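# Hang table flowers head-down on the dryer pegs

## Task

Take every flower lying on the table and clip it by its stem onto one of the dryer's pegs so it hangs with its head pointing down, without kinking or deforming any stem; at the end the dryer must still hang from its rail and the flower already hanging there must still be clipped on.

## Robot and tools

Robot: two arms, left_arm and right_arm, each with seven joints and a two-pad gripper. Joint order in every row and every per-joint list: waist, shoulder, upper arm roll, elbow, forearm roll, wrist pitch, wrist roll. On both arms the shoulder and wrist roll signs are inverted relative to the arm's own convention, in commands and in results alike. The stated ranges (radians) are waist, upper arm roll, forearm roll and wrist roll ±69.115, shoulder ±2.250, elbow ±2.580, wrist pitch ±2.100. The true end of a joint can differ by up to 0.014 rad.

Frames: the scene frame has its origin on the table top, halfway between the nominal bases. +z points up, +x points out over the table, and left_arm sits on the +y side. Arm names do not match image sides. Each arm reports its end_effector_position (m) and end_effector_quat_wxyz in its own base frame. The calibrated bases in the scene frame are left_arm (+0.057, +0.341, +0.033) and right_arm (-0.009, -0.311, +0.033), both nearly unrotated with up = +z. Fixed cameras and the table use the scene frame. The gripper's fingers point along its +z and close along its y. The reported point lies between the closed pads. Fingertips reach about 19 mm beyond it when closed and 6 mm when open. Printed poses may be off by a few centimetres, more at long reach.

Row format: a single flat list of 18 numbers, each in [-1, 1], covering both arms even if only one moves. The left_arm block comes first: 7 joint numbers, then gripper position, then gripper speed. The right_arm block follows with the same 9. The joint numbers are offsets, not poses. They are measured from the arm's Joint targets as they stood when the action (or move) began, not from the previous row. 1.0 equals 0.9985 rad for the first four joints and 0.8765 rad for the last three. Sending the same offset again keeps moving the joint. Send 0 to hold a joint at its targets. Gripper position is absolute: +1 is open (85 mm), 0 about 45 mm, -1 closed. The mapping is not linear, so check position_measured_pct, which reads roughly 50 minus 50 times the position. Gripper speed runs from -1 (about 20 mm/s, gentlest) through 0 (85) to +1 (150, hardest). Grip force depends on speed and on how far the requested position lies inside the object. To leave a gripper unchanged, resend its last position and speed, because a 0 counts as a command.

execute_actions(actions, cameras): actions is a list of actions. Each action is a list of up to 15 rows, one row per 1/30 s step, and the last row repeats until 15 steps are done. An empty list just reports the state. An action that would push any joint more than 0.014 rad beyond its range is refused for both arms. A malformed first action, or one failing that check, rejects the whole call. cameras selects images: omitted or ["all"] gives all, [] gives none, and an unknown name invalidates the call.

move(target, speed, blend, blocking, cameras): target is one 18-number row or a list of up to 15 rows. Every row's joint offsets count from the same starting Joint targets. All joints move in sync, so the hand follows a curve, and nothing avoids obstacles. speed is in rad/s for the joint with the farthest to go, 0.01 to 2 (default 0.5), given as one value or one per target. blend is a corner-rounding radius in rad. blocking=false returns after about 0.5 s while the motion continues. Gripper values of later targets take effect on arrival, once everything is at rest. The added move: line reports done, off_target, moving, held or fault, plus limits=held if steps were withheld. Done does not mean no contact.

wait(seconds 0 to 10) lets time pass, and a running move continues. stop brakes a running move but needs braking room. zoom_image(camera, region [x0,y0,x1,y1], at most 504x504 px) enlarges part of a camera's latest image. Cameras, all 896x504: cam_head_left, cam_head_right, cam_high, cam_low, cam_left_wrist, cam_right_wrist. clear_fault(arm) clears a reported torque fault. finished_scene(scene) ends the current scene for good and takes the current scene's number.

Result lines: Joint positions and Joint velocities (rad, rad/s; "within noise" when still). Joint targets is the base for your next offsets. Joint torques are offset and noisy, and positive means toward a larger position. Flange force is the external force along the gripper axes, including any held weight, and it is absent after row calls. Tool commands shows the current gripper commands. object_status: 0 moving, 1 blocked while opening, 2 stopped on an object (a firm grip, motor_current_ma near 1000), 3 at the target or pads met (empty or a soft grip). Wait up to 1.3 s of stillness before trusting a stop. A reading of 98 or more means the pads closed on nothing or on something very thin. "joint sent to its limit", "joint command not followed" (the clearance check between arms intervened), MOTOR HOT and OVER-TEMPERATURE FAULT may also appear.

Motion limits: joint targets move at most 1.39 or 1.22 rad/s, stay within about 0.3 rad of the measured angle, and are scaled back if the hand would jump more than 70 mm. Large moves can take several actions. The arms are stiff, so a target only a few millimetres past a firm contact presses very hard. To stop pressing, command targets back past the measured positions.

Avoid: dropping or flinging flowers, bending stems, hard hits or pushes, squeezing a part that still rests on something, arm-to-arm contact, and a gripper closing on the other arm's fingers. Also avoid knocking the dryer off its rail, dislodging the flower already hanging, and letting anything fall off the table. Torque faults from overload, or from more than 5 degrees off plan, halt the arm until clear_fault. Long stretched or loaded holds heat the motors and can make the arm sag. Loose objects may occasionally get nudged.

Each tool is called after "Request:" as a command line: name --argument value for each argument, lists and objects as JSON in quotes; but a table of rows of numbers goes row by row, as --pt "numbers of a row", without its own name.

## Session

Request:
execute_actions --actions '[]'

Scene clock: 0.00 s.
left_arm: end_effector_position=(+0.0872, -0.1403, +0.1913) position_measured_pct=0.0 object_status=3 motor_current_ma=0 end_effector_quat_wxyz=(-0.115, +0.520, +0.607, +0.590) | right_arm: end_effector_position=(+0.0082, -0.3765, +0.1236) position_measured_pct=0.0 object_status=3 motor_current_ma=0 end_effector_quat_wxyz=(-0.288, +0.762, +0.124, +0.567)
Joint positions: left_arm=[1.634 -0.809 0.036 2.01 -0.418 1.595 -2.131] | right_arm=[1.879 -1.248 0.117 1.182 -0.682 2.02 -0.925]
Joint velocities: within noise
Joint torques (N m): no reading
Motor temperatures (°C): left_arm=[37 31 31 33 35 34 37] | right_arm=[29 29 32 30 35 37 41]
Flange force (N): no reading
Joint targets: left_arm=[1.634 -0.809 0.036 2.010 -0.418 1.595 -2.131] | right_arm=[1.879 -1.248 0.117 1.182 -0.682 2.020 -0.925]
Tool commands: left_gripper/position=+1.0 left_gripper/speed=+1.0 right_gripper/position=+1.0 right_gripper/speed=+1.0

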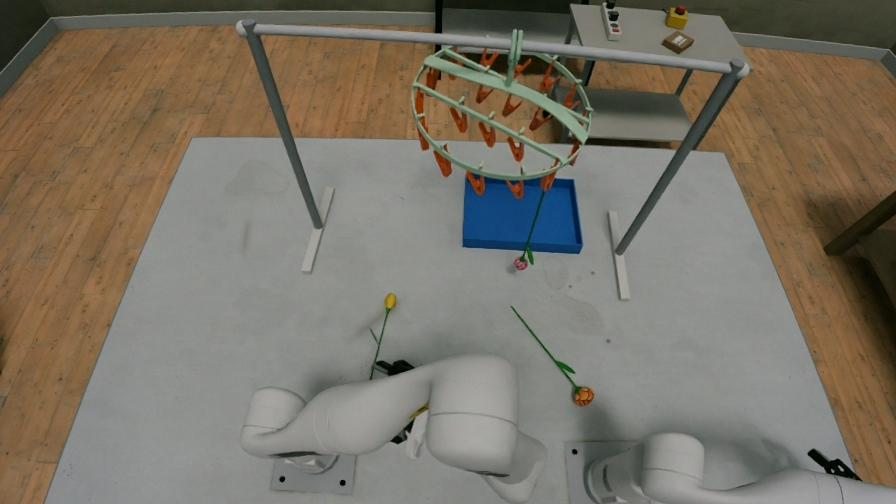

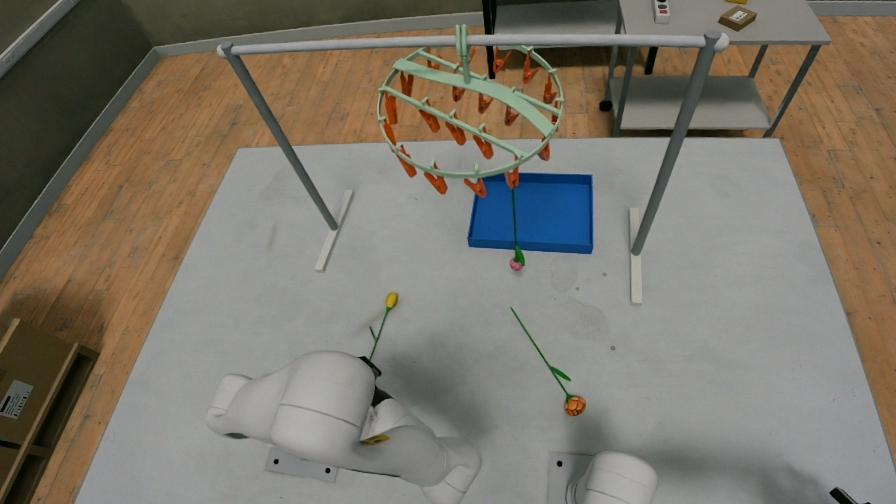

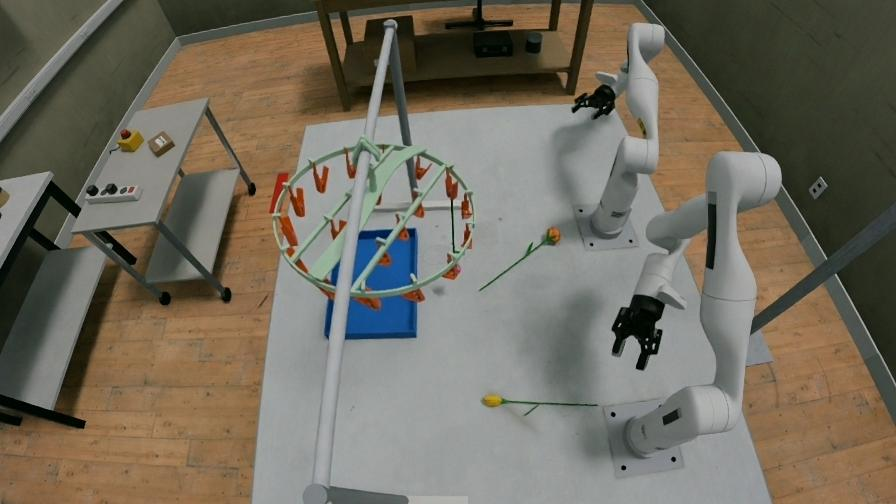

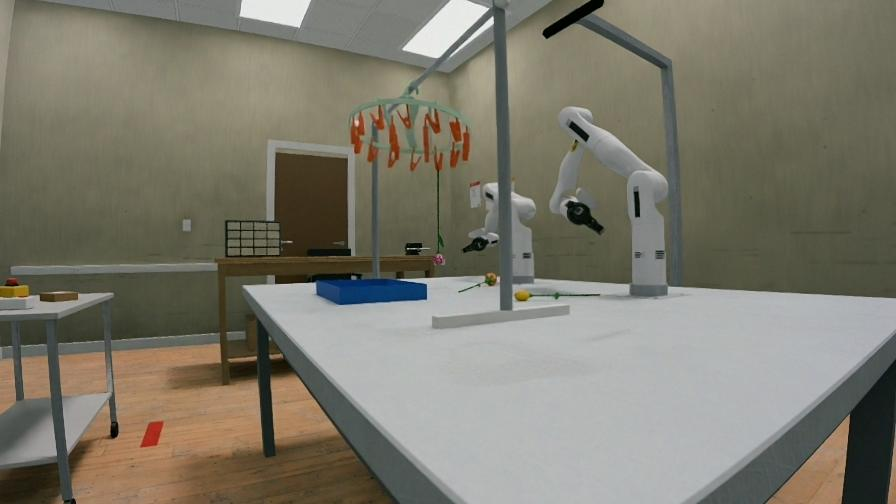

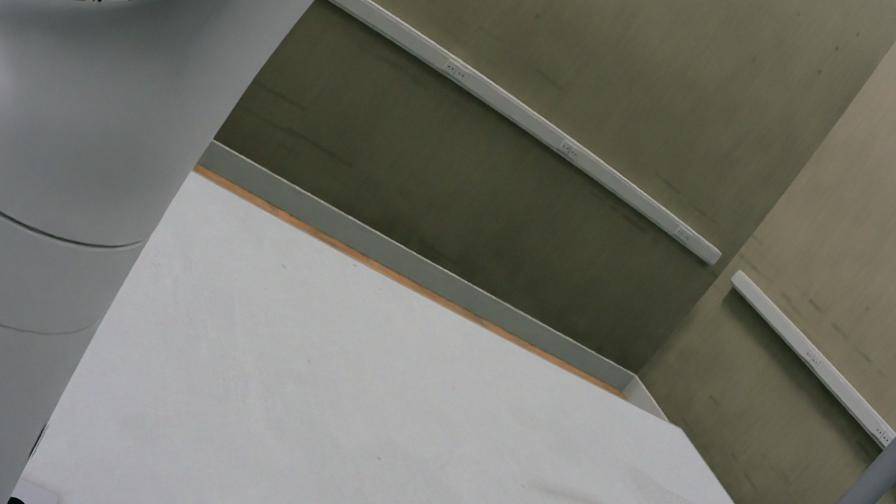

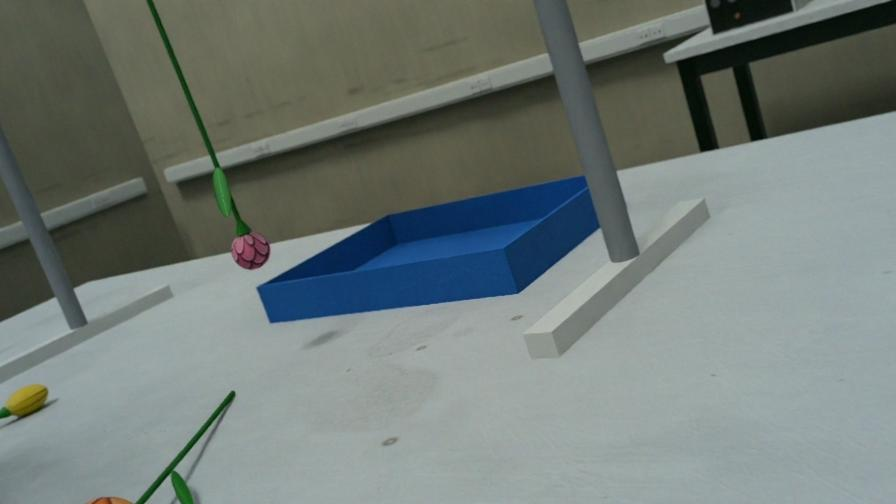

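Request:
zoom_image --camera "cam_head_left" --region '[390, 30, 610, 280]'

Request:
zoom_image --camera "cam_head_right" --region '[360, 30, 580, 280]'

Request:
zoom_image --camera "cam_high" --region '[380, 130, 500, 310]'

Request:
zoom_image --camera "cam_low" --region '[330, 70, 490, 290]'

Request:
zoom_image --camera "cam_high" --region '[450, 200, 680, 450]'

Scaled by 2.016 from the camera's 896x504 image, which has a finer 1280x720 frame.

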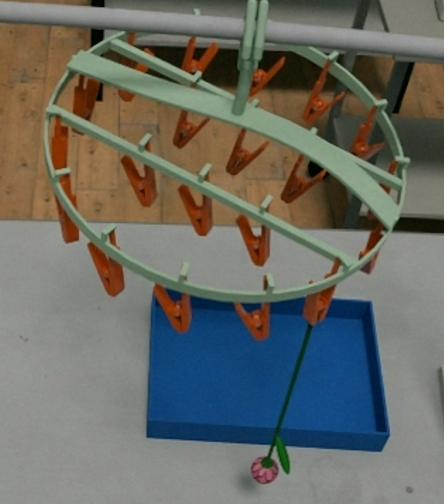

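Scaled by 2.016 from the camera's 896x504 image, which has a finer 1280x720 frame.

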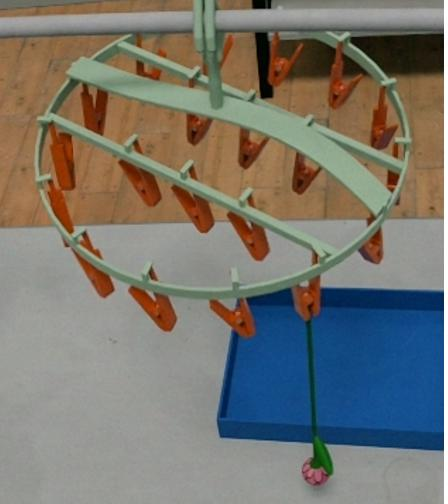

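Scaled by 2.800 from the camera's 896x504 image, which has a finer 1280x720 frame.

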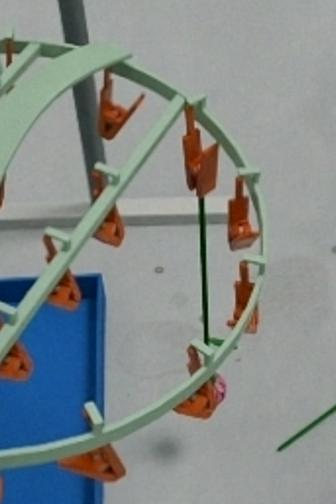

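Scaled by 2.291 from the camera's 896x504 image, which has a finer 1280x720 frame.

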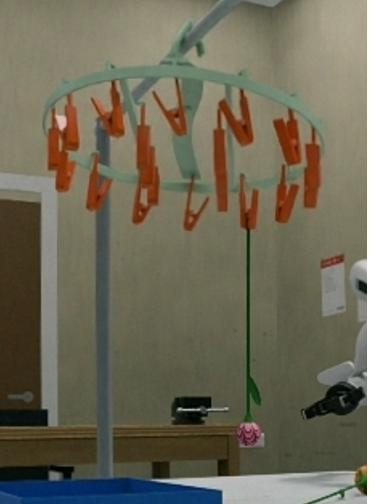

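Scaled by 2.016 from the camera's 896x504 image, which has a finer 1280x720 frame.

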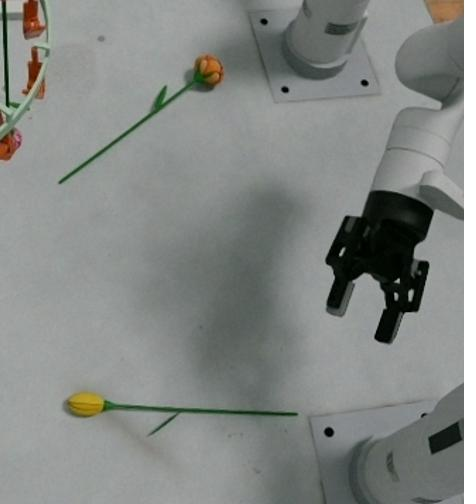

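Request:
move --target '[-0.951,0,0,0,0,0,0,0.4,-1,-0.951,0.901,-0.117,0.5,0.776,-0.57,-0.99,-0.5,0]' --speed 1.3 --cameras '[]'

Request:
move --target '[-0.951,0,0,0,0,0,0,0.4,-1,-0.951,0.348,0,0.192,0,-0.288,-1,-0.5,0]' --speed 1.3 --cameras '["cam_head_right"]'

Scene clock: 9.00 s.
left_arm: end_effector_position=(+0.1649, -0.0107, +0.1913) position_measured_pct=29.9 object_status=0 motor_current_ma=0 end_effector_quat_wxyz=(-0.372, +0.185, +0.777, +0.473) | right_arm: end_effector_position=(+0.1612, -0.2563, +0.2552) position_measured_pct=74.9 object_status=3 motor_current_ma=0 end_effector_quat_wxyz=(-0.170, +0.339, +0.919, +0.111)
Joint positions: left_arm=[0.685 -0.809 0.036 2.01 -0.418 1.595 -2.131] | right_arm=[0.929 -0.349 0 1.681 -0.001 1.52 -1.793]
Joint velocities: within noise
Joint torques (N m): left_arm=[1.33 14.57 -0.79 1.48 -0.52 2.82 0.36] | right_arm=[0.08 12.76 -0.64 -7.59 -0.11 1.06 -0.21]
Motor temperatures (°C): left_arm=[37 31 31 33 35 34 37] | right_arm=[29 30 32 30 35 37 41]
Flange force (N): left_arm=[-1.9 2.4 -4.6] | right_arm=[3.9 1.1 1.5]
Joint targets: left_arm=[0.684 -0.809 0.036 2.010 -0.418 1.595 -2.131] | right_arm=[0.929 -0.349 0.000 1.681 -0.001 1.520 -1.793]
move: done
No camera images: "cameras" was empty.

Scene clock: 10.47 s.
left_arm: end_effector_position=(+0.1047, +0.1278, +0.1913) position_measured_pct=29.9 object_status=3 motor_current_ma=0 end_effector_quat_wxyz=(-0.547, -0.191, +0.776, +0.250) | right_arm: end_effector_position=(+0.3007, -0.0181, +0.3003) position_measured_pct=74.9 object_status=3 motor_current_ma=0 end_effector_quat_wxyz=(+0.000, -0.531, +0.848, +0.001)
Joint positions: left_arm=[-0.265 -0.809 0.036 2.01 -0.418 1.595 -2.131] | right_arm=[-0.021 -0.001 0 1.873 -0.001 1.268 -2.669]
Joint velocities: within noise
Joint torques (N m): left_arm=[1.21 14.57 -0.76 1.41 -0.5 2.82 0.29] | right_arm=[-0.16 7.62 -0.66 -9.27 -0.1 -0.15 -0.26]
Motor temperatures (°C): left_arm=[37 31 31 33 35 34 37] | right_arm=[29 30 32 30 35 37 41]
Flange force (N): left_arm=[-1.7 2.3 -4.5] | right_arm=[2.0 3.4 0.4]
Joint targets: left_arm=[-0.265 -0.809 0.036 2.010 -0.418 1.595 -2.131] | right_arm=[-0.021 -0.001 0.000 1.873 -0.001 1.268 -2.669]
move: done
Images, in order (width x height): cam_head_right 896x504.

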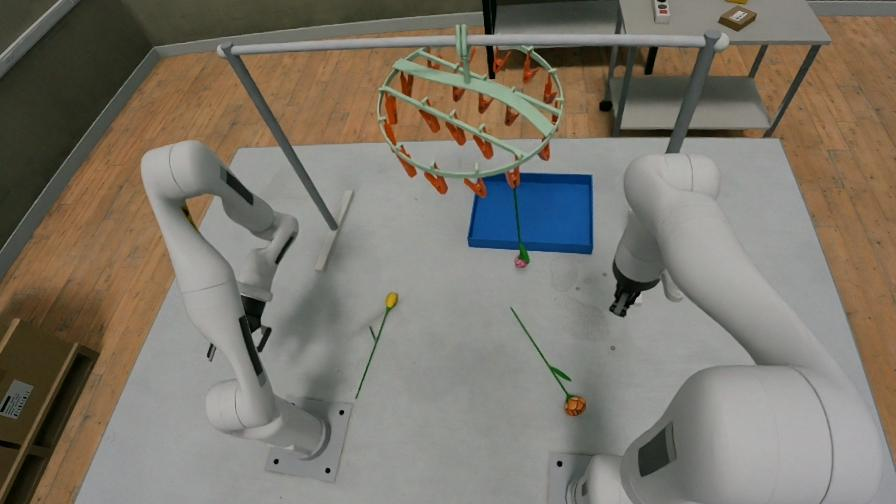

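Request:
move --target '[-0.63,0,0,0,0,0,0,0.4,-1,-0.9985,-0.82,0,-0.9985,0,0.211,-1,-0.5,0]' --speed 1.2 --cameras '[]'

Request:
move --target '[0,0,0,0,0,0,0,0.4,-1,-0.057,-0.074,0,-0.081,0,0,-0.104,-0.5,0]' --speed 0.5 --cameras '["cam_right_wrist","cam_head_left","cam_high"]'

Scene clock: 13.20 s.
left_arm: end_effector_position=(+0.0094, +0.1650, +0.1913) position_measured_pct=29.9 object_status=3 motor_current_ma=0 end_effector_quat_wxyz=(+0.598, +0.421, -0.679, -0.069) | right_arm: end_effector_position=(+0.3449, +0.5124, +0.2213) position_measured_pct=74.9 object_status=3 motor_current_ma=0 end_effector_quat_wxyz=(+0.003, +0.997, -0.074, -0.002)
Joint positions: left_arm=[-0.894 -0.809 0.036 2.01 -0.418 1.595 -2.131] | right_arm=[-1.018 -0.82 0 0.876 -0.001 1.453 -3.546]
Joint velocities: within noise
Joint torques (N m): left_arm=[1.36 14.54 -0.85 1.42 -0.48 2.85 0.39] | right_arm=[0.26 22.55 -0.27 -9.72 -0.08 -0.2 -0.2]
Motor temperatures (°C): left_arm=[37 31 31 33 35 34 37] | right_arm=[29 30 32 30 35 37 41]
Flange force (N): left_arm=[-1.8 2.4 -4.2] | right_arm=[-4.0 6.7 0.9]
Joint targets: left_arm=[-0.894 -0.809 0.036 2.010 -0.418 1.595 -2.131] | right_arm=[-1.018 -0.820 0.000 0.876 -0.001 1.453 -3.546]
move: done
No camera images: "cameras" was empty.

Scene clock: 14.03 s.
left_arm: end_effector_position=(+0.0094, +0.1650, +0.1913) position_measured_pct=29.9 object_status=3 motor_current_ma=0 end_effector_quat_wxyz=(+0.598, +0.421, -0.679, -0.069) | right_arm: end_effector_position=(+0.3261, +0.5513, +0.2000) position_measured_pct=74.9 object_status=3 motor_current_ma=0 end_effector_quat_wxyz=(+0.000, +1.000, +0.000, -0.001)
Joint positions: left_arm=[-0.894 -0.809 0.036 2.01 -0.418 1.595 -2.131] | right_arm=[-1.075 -0.894 0 0.795 -0.001 1.453 -3.637]
Joint velocities: within noise
Joint torques (N m): left_arm=[1.31 14.56 -0.76 1.42 -0.49 2.87 0.33] | right_arm=[0.1 23.27 -0.25 -9.56 -0.08 -0.23 -0.44]
Motor temperatures (°C): left_arm=[37 31 31 33 35 34 37] | right_arm=[29 30 32 30 35 37 41]
Flange force (N): left_arm=[-1.8 2.4 -4.2] | right_arm=[-4.9 6.6 0.2]
Joint targets: left_arm=[-0.894 -0.809 0.036 2.010 -0.418 1.595 -2.131] | right_arm=[-1.075 -0.894 0.000 0.795 -0.001 1.453 -3.637]
move: done
Images, in order (width x height): cam_head_left 896x504, cam_high 896x504, cam_right_wrist 896x504.

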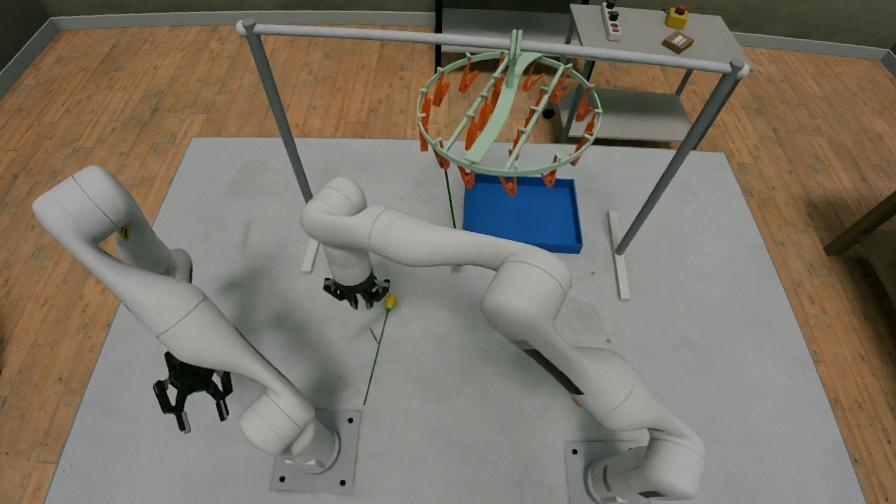

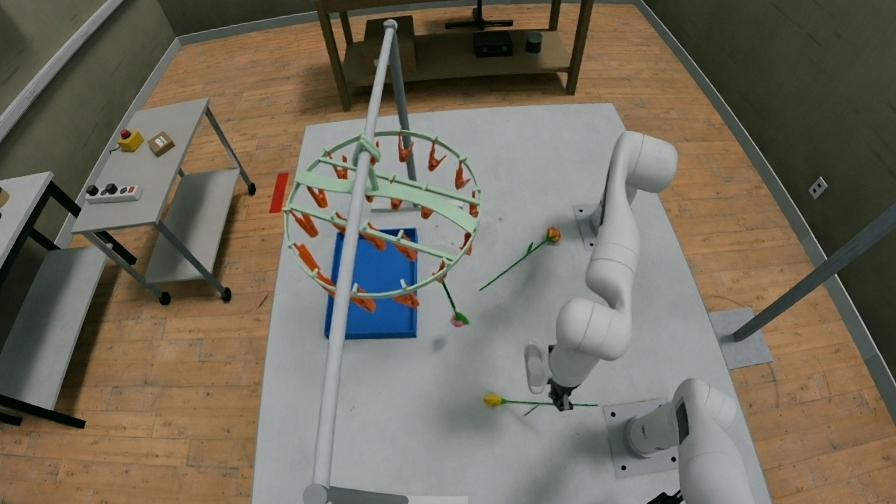

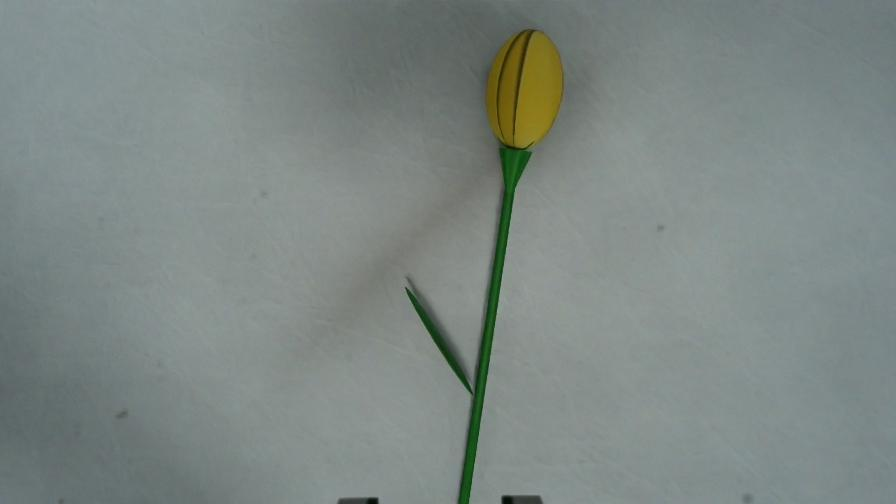

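Request:
execute_actions --actions '[]' --cameras '["cam_head_left","cam_head_right","cam_high","cam_low"]'

Request:
zoom_image --camera "cam_head_left" --region '[390, 20, 620, 280]'

Request:
zoom_image --camera "cam_high" --region '[270, 120, 500, 340]'

Request:
zoom_image --camera "cam_low" --region '[330, 70, 490, 290]'

Scene clock: 15.23 s.
left_arm: end_effector_position=(+0.0094, +0.1650, +0.1913) position_measured_pct=29.9 object_status=3 motor_current_ma=0 end_effector_quat_wxyz=(+0.598, +0.421, -0.679, -0.069) | right_arm: end_effector_position=(+0.3260, +0.5513, +0.1999) position_measured_pct=74.9 object_status=3 motor_current_ma=0 end_effector_quat_wxyz=(+0.000, +1.000, +0.000, -0.001)
Joint positions: left_arm=[-0.894 -0.809 0.036 2.01 -0.418 1.595 -2.131] | right_arm=[-1.075 -0.894 0 0.795 -0.001 1.453 -3.637]
Joint velocities: within noise
Joint torques (N m): left_arm=[1.33 14.61 -0.82 1.52 -0.51 2.83 0.32] | right_arm=[-0.07 23.48 -0.24 -9.68 -0.13 -0.19 -0.18]
Motor temperatures (°C): left_arm=[37 31 31 33 35 34 37] | right_arm=[29 30 32 30 35 37 41]
Flange force (N): left_arm=[-2.0 2.4 -4.7] | right_arm=[-4.4 7.2 0.7]
Joint targets: left_arm=[-0.894 -0.809 0.036 2.010 -0.418 1.595 -2.131] | right_arm=[-1.075 -0.894 0.000 0.795 -0.001 1.453 -3.637]
Tool commands: left_gripper/position=+0.4 left_gripper/speed=-1.0 right_gripper/position=-0.5 right_gripper/speed=+0.0
Images, in order (width x height): cam_head_left 896x504, cam_head_right 896x504, cam_high 896x504, cam_low 896x504.

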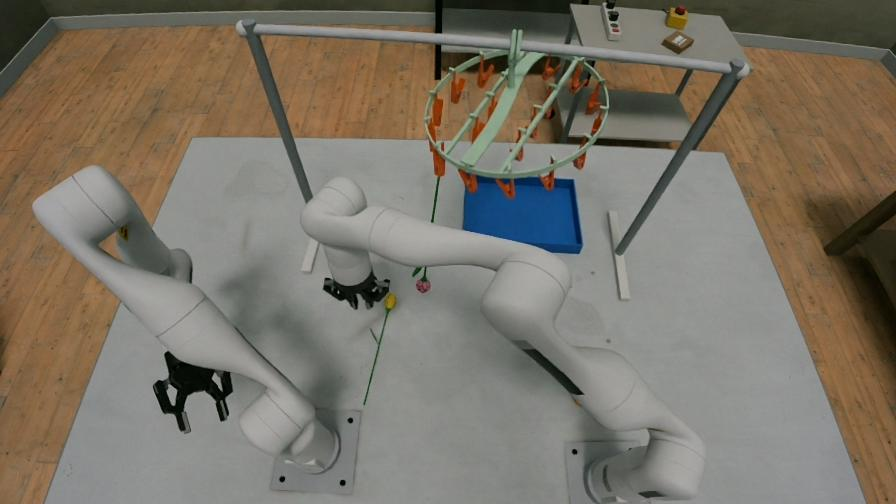

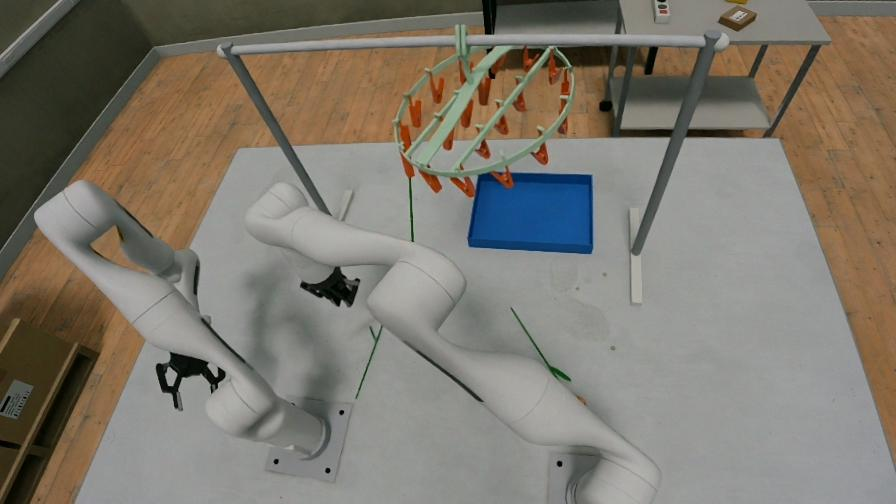

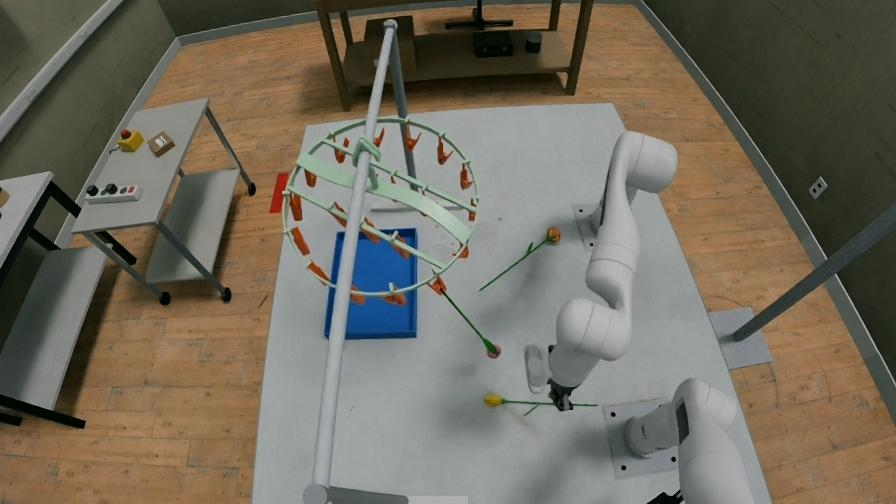

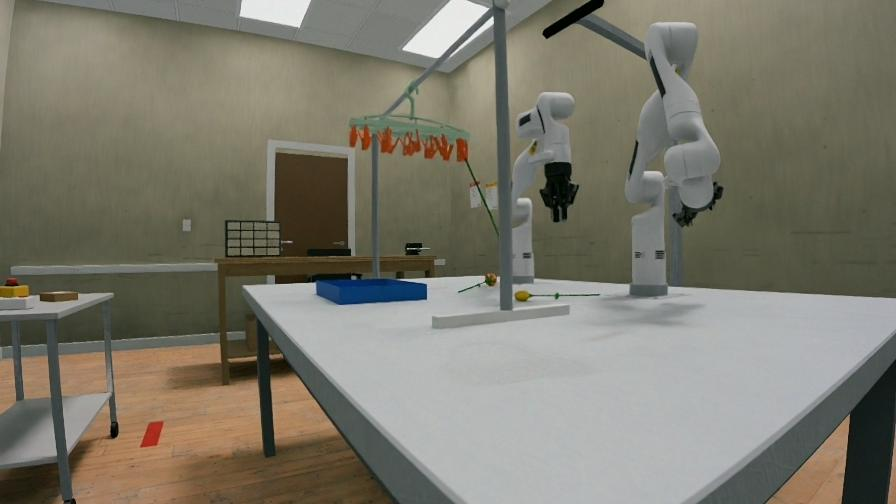

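Scaled by 1.938 from the camera's 896x504 image, which has a finer 1280x720 frame.

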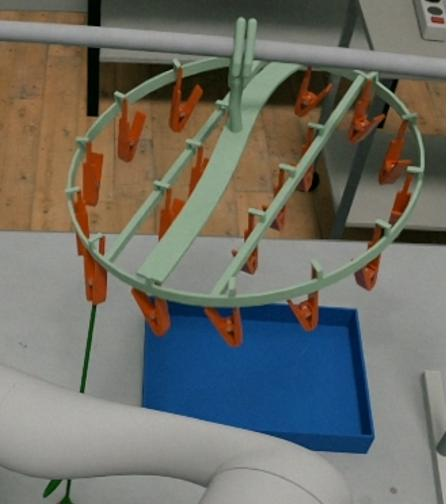

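Scaled by 2.191 from the camera's 896x504 image, which has a finer 1280x720 frame.

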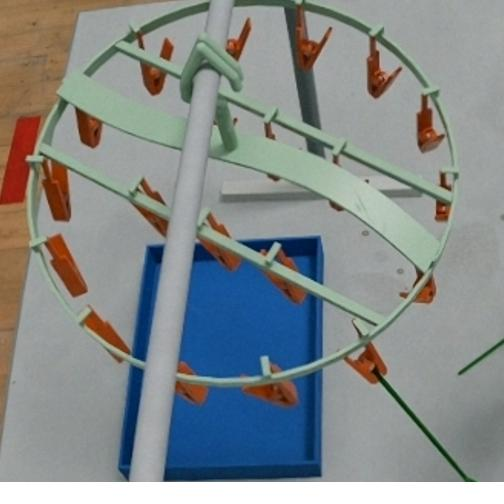

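Scaled by 2.291 from the camera's 896x504 image, which has a finer 1280x720 frame.

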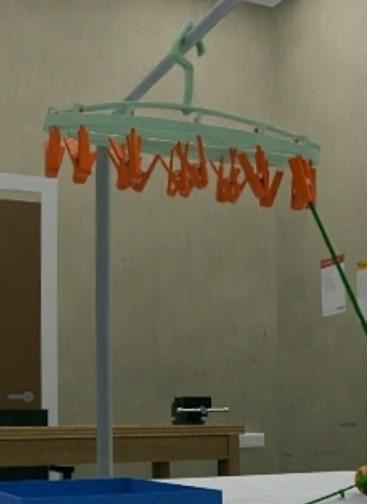

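Request:
wait --seconds 2.0 --cameras '["cam_head_left","cam_high","cam_low"]'

Scene clock: 17.63 s.
left_arm: end_effector_position=(+0.0094, +0.1650, +0.1913) position_measured_pct=29.9 object_status=3 motor_current_ma=0 end_effector_quat_wxyz=(+0.598, +0.421, -0.679, -0.069) | right_arm: end_effector_position=(+0.3260, +0.5513, +0.1999) position_measured_pct=74.9 object_status=3 motor_current_ma=0 end_effector_quat_wxyz=(+0.000, +1.000, +0.000, -0.001)
Joint positions: left_arm=[-0.894 -0.809 0.036 2.01 -0.418 1.595 -2.131] | right_arm=[-1.075 -0.894 0 0.795 -0.001 1.453 -3.637]
Joint velocities: within noise
Joint torques (N m): left_arm=[1.32 14.6 -0.86 1.44 -0.5 2.8 0.36] | right_arm=[-0.03 23.45 -0.3 -9.67 -0.13 -0.22 -0.17]
Motor temperatures (°C): left_arm=[37 31 31 33 35 34 37] | right_arm=[29 30 32 30 35 37 41]
Flange force (N): left_arm=[-1.8 2.3 -4.5] | right_arm=[-4.5 7.1 0.6]
Joint targets: left_arm=[-0.894 -0.809 0.036 2.010 -0.418 1.595 -2.131] | right_arm=[-1.075 -0.894 0.000 0.795 -0.001 1.453 -3.637]
Tool commands: left_gripper/position=+0.4 left_gripper/speed=-1.0 right_gripper/position=-0.5 right_gripper/speed=+0.0
wait: 2.00 s; at rest from the start
Images, in order (width x height): cam_head_left 896x504, cam_high 896x504, cam_low 896x504.

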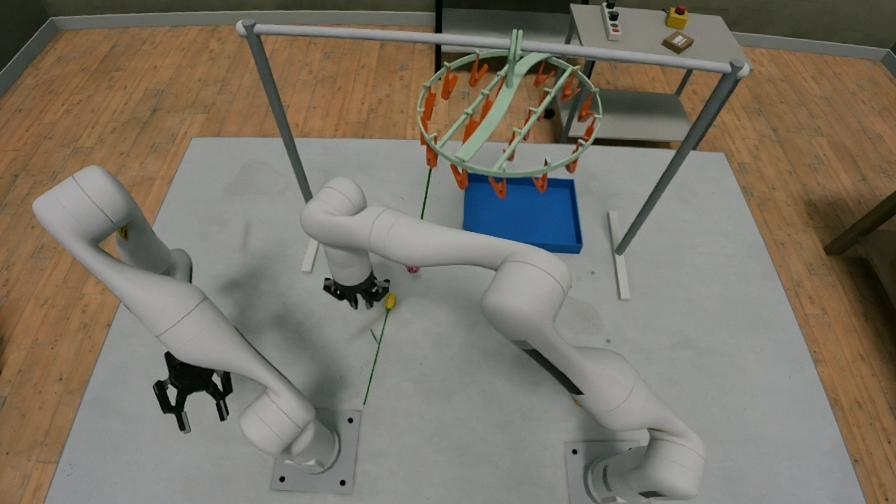

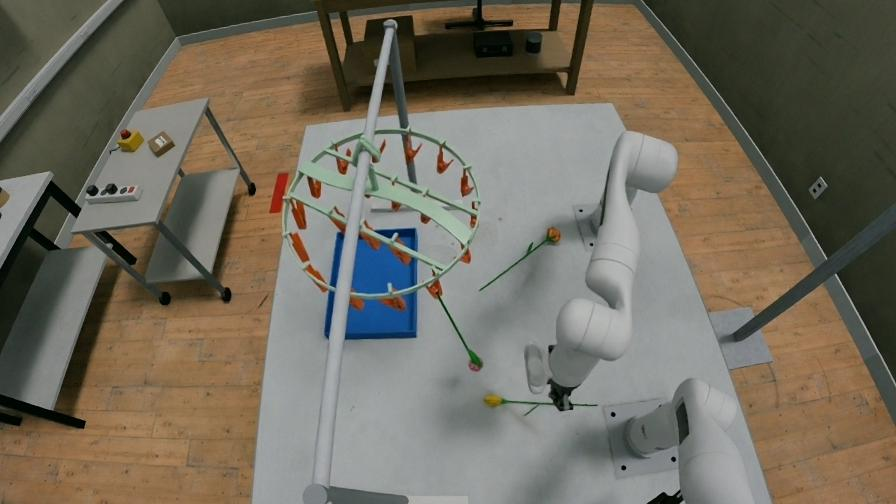

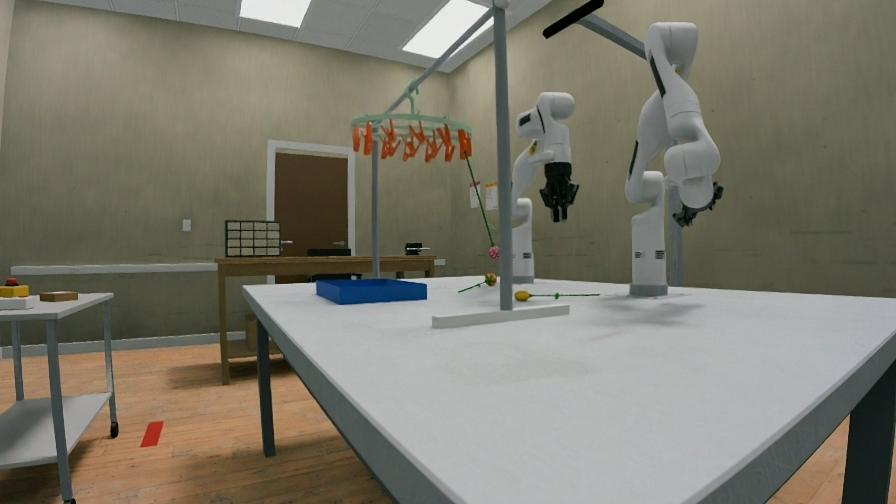

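Request:
move --target '[0,0,0,0,0,0,0,0.4,-1,-0.0912,-0.0069,0,0.3879,0.0011,-0.4502,0.2837,-0.5,0]' --speed 0.5 --cameras '["cam_right_wrist","cam_head_left","cam_high","cam_low"]'

Scene clock: 21.53 s.
left_arm: end_effector_position=(+0.0094, +0.1650, +0.1913) position_measured_pct=29.9 object_status=3 motor_current_ma=0 end_effector_quat_wxyz=(+0.598, +0.421, -0.679, -0.069) | right_arm: end_effector_position=(+0.2605, +0.5452, +0.0806) position_measured_pct=74.9 object_status=3 motor_current_ma=0 end_effector_quat_wxyz=(+0.000, +0.997, -0.079, +0.000)
Joint positions: left_arm=[-0.894 -0.809 0.036 2.01 -0.418 1.595 -2.131] | right_arm=[-1.166 -0.901 0 1.183 -0.001 1.058 -3.389]
Joint velocities: within noise
Joint torques (N m): left_arm=[1.35 14.55 -0.85 1.4 -0.5 2.81 0.31] | right_arm=[0.04 22.45 -0.28 -8.15 -0.09 0.05 -0.26]
Motor temperatures (°C): left_arm=[37 31 31 33 35 35 37] | right_arm=[29 30 32 30 35 37 41]
Flange force (N): left_arm=[-1.7 2.5 -4.4] | right_arm=[-1.8 4.1 -1.3]
Joint targets: left_arm=[-0.894 -0.809 0.036 2.010 -0.418 1.595 -2.131] | right_arm=[-1.166 -0.901 0.000 1.183 -0.001 1.058 -3.388]
move: done
Images, in order (width x height): cam_head_left 896x504, cam_high 896x504, cam_low 896x504, cam_right_wrist 896x504.

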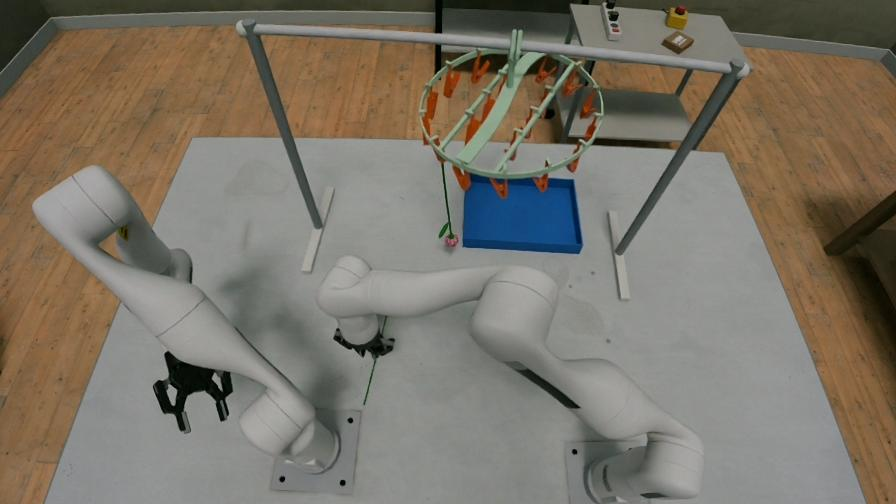

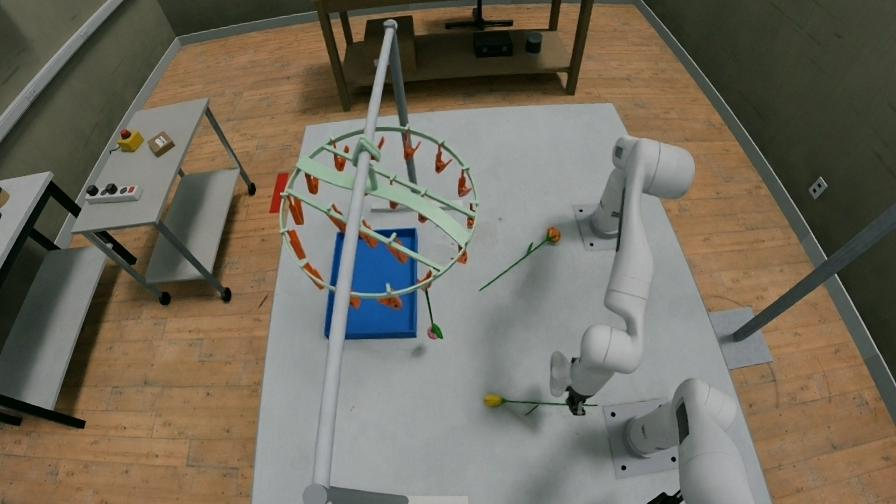

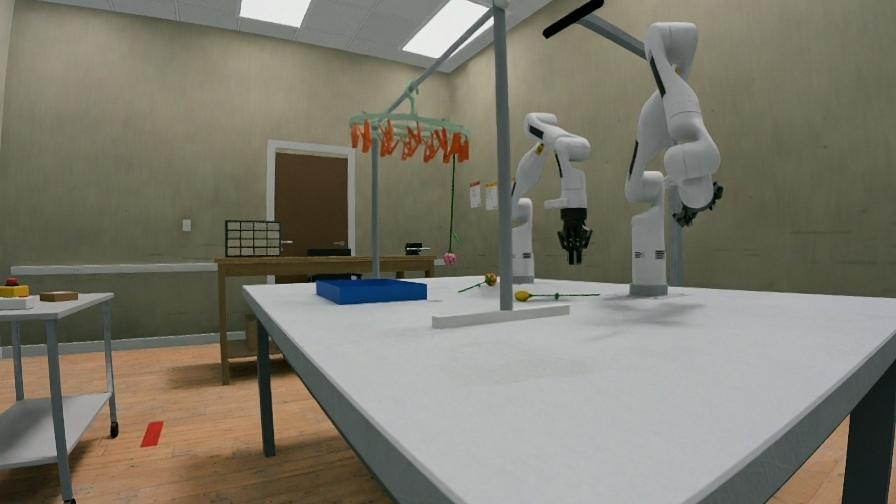

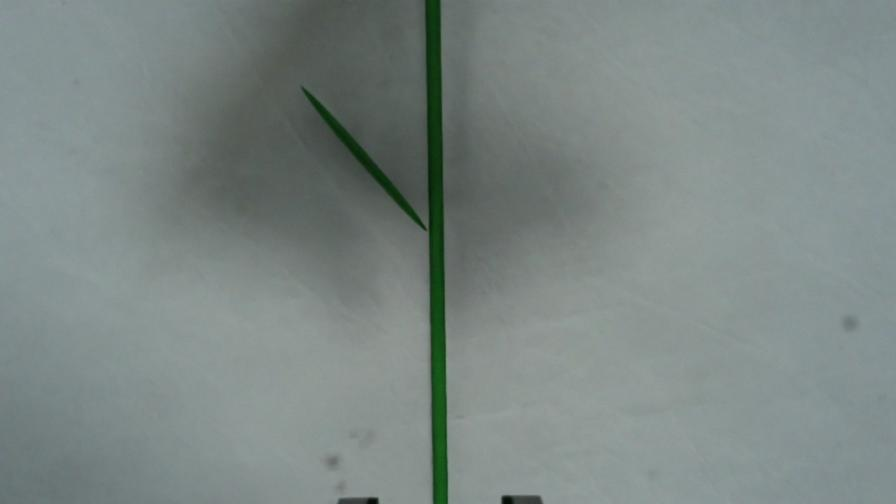

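Request:
move --pt "0 0 0 0 0 0 0 0.4 -1 0 -0.1331 0 0.0448 0 -0.2031 0 -0.5 0" --pt "0 0 0 0 0 0 0 0.4 -1 0 -0.1331 0 0.0448 0 -0.2031 0 -0.9 -1" --speed 0.12 --cameras '["cam_right_wrist"]'

Request:
wait --seconds 1.2 --cameras '["cam_right_wrist"]'

Scene clock: 25.40 s.
left_arm: end_effector_position=(+0.0094, +0.1650, +0.1913) position_measured_pct=29.9 object_status=3 motor_current_ma=0 end_effector_quat_wxyz=(+0.598, +0.421, -0.679, -0.069) | right_arm: end_effector_position=(+0.2606, +0.5455, -0.0114) position_measured_pct=94.4 object_status=0 motor_current_ma=130 end_effector_quat_wxyz=(+0.000, +0.997, -0.079, +0.000)
Joint positions: left_arm=[-0.894 -0.809 0.036 2.01 -0.418 1.595 -2.131] | right_arm=[-1.166 -1.034 0 1.227 -0.001 0.88 -3.389]
Joint velocities: within noise
Joint torques (N m): left_arm=[1.26 14.6 -0.87 1.43 -0.53 2.84 0.31] | right_arm=[-0.12 23.11 -0.31 -7.67 -0.09 -0.27 -0.12]
Motor temperatures (°C): left_arm=[37 31 31 33 35 35 37] | right_arm=[29 30 32 30 35 37 41]
Flange force (N): left_arm=[-1.8 2.2 -4.5] | right_arm=[-1.5 4.9 -2.4]
Joint targets: left_arm=[-0.894 -0.809 0.036 2.010 -0.418 1.595 -2.131] | right_arm=[-1.166 -1.034 0.000 1.227 -0.001 0.880 -3.389]
move: done
Images, in order (width x height): cam_right_wrist 896x504.

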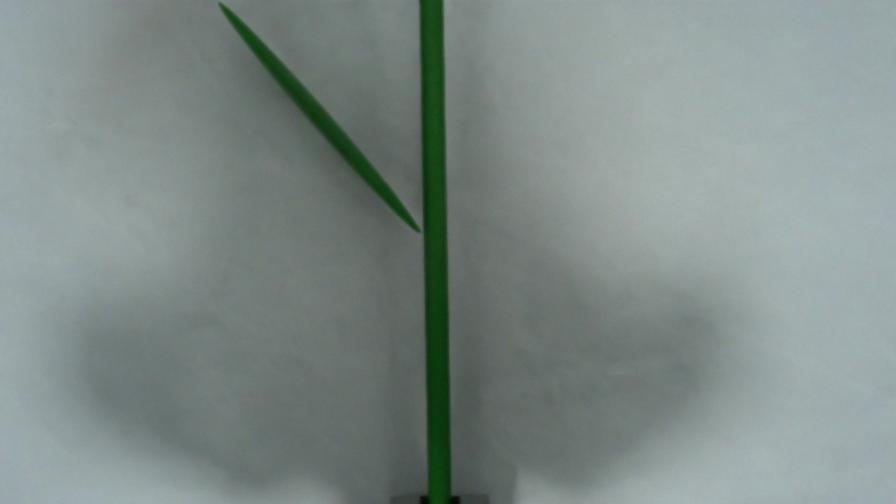

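Scene clock: 26.60 s.
left_arm: end_effector_position=(+0.0094, +0.1650, +0.1913) position_measured_pct=29.9 object_status=3 motor_current_ma=0 end_effector_quat_wxyz=(+0.598, +0.421, -0.679, -0.069) | right_arm: end_effector_position=(+0.2606, +0.5455, -0.0114) position_measured_pct=94.8 object_status=3 motor_current_ma=200 end_effector_quat_wxyz=(+0.000, +0.997, -0.079, +0.000)
Joint positions: left_arm=[-0.894 -0.809 0.036 2.01 -0.418 1.595 -2.131] | right_arm=[-1.166 -1.034 0 1.227 -0.001 0.88 -3.389]
Joint velocities: within noise
Joint torques (N m): left_arm=[1.29 14.52 -0.78 1.34 -0.44 2.81 0.33] | right_arm=[-0.11 23.11 -0.25 -7.69 -0.03 -0.21 -0.19]
Motor temperatures (°C): left_arm=[37 31 31 33 35 35 37] | right_arm=[29 30 32 30 35 37 41]
Flange force (N): left_arm=[-1.6 2.5 -4.1] | right_arm=[-1.7 5.2 -2.3]
Joint targets: left_arm=[-0.894 -0.809 0.036 2.010 -0.418 1.595 -2.131] | right_arm=[-1.166 -1.034 0.000 1.227 -0.001 0.880 -3.389]
Tool commands: left_gripper/position=+0.4 left_gripper/speed=-1.0 right_gripper/position=-0.9 right_gripper/speed=-1.0
wait: 1.20 s; at rest by 0.20 s
Images, in order (width x height): cam_right_wrist 896x504.

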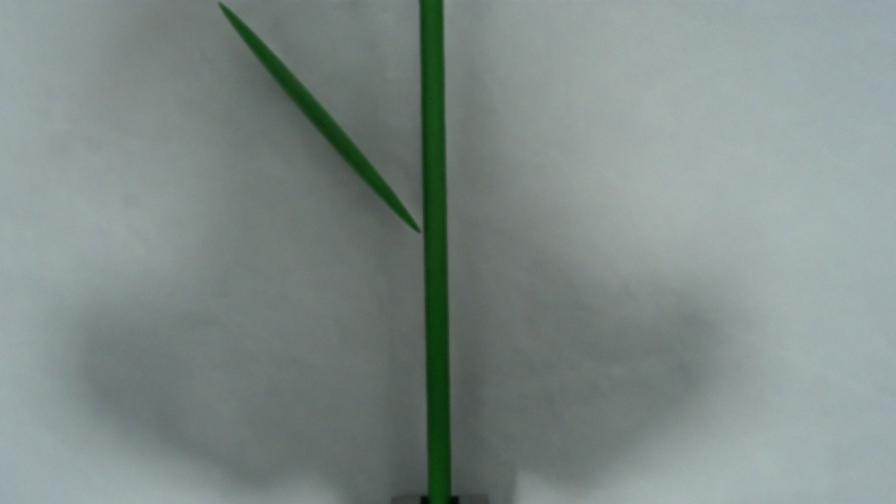

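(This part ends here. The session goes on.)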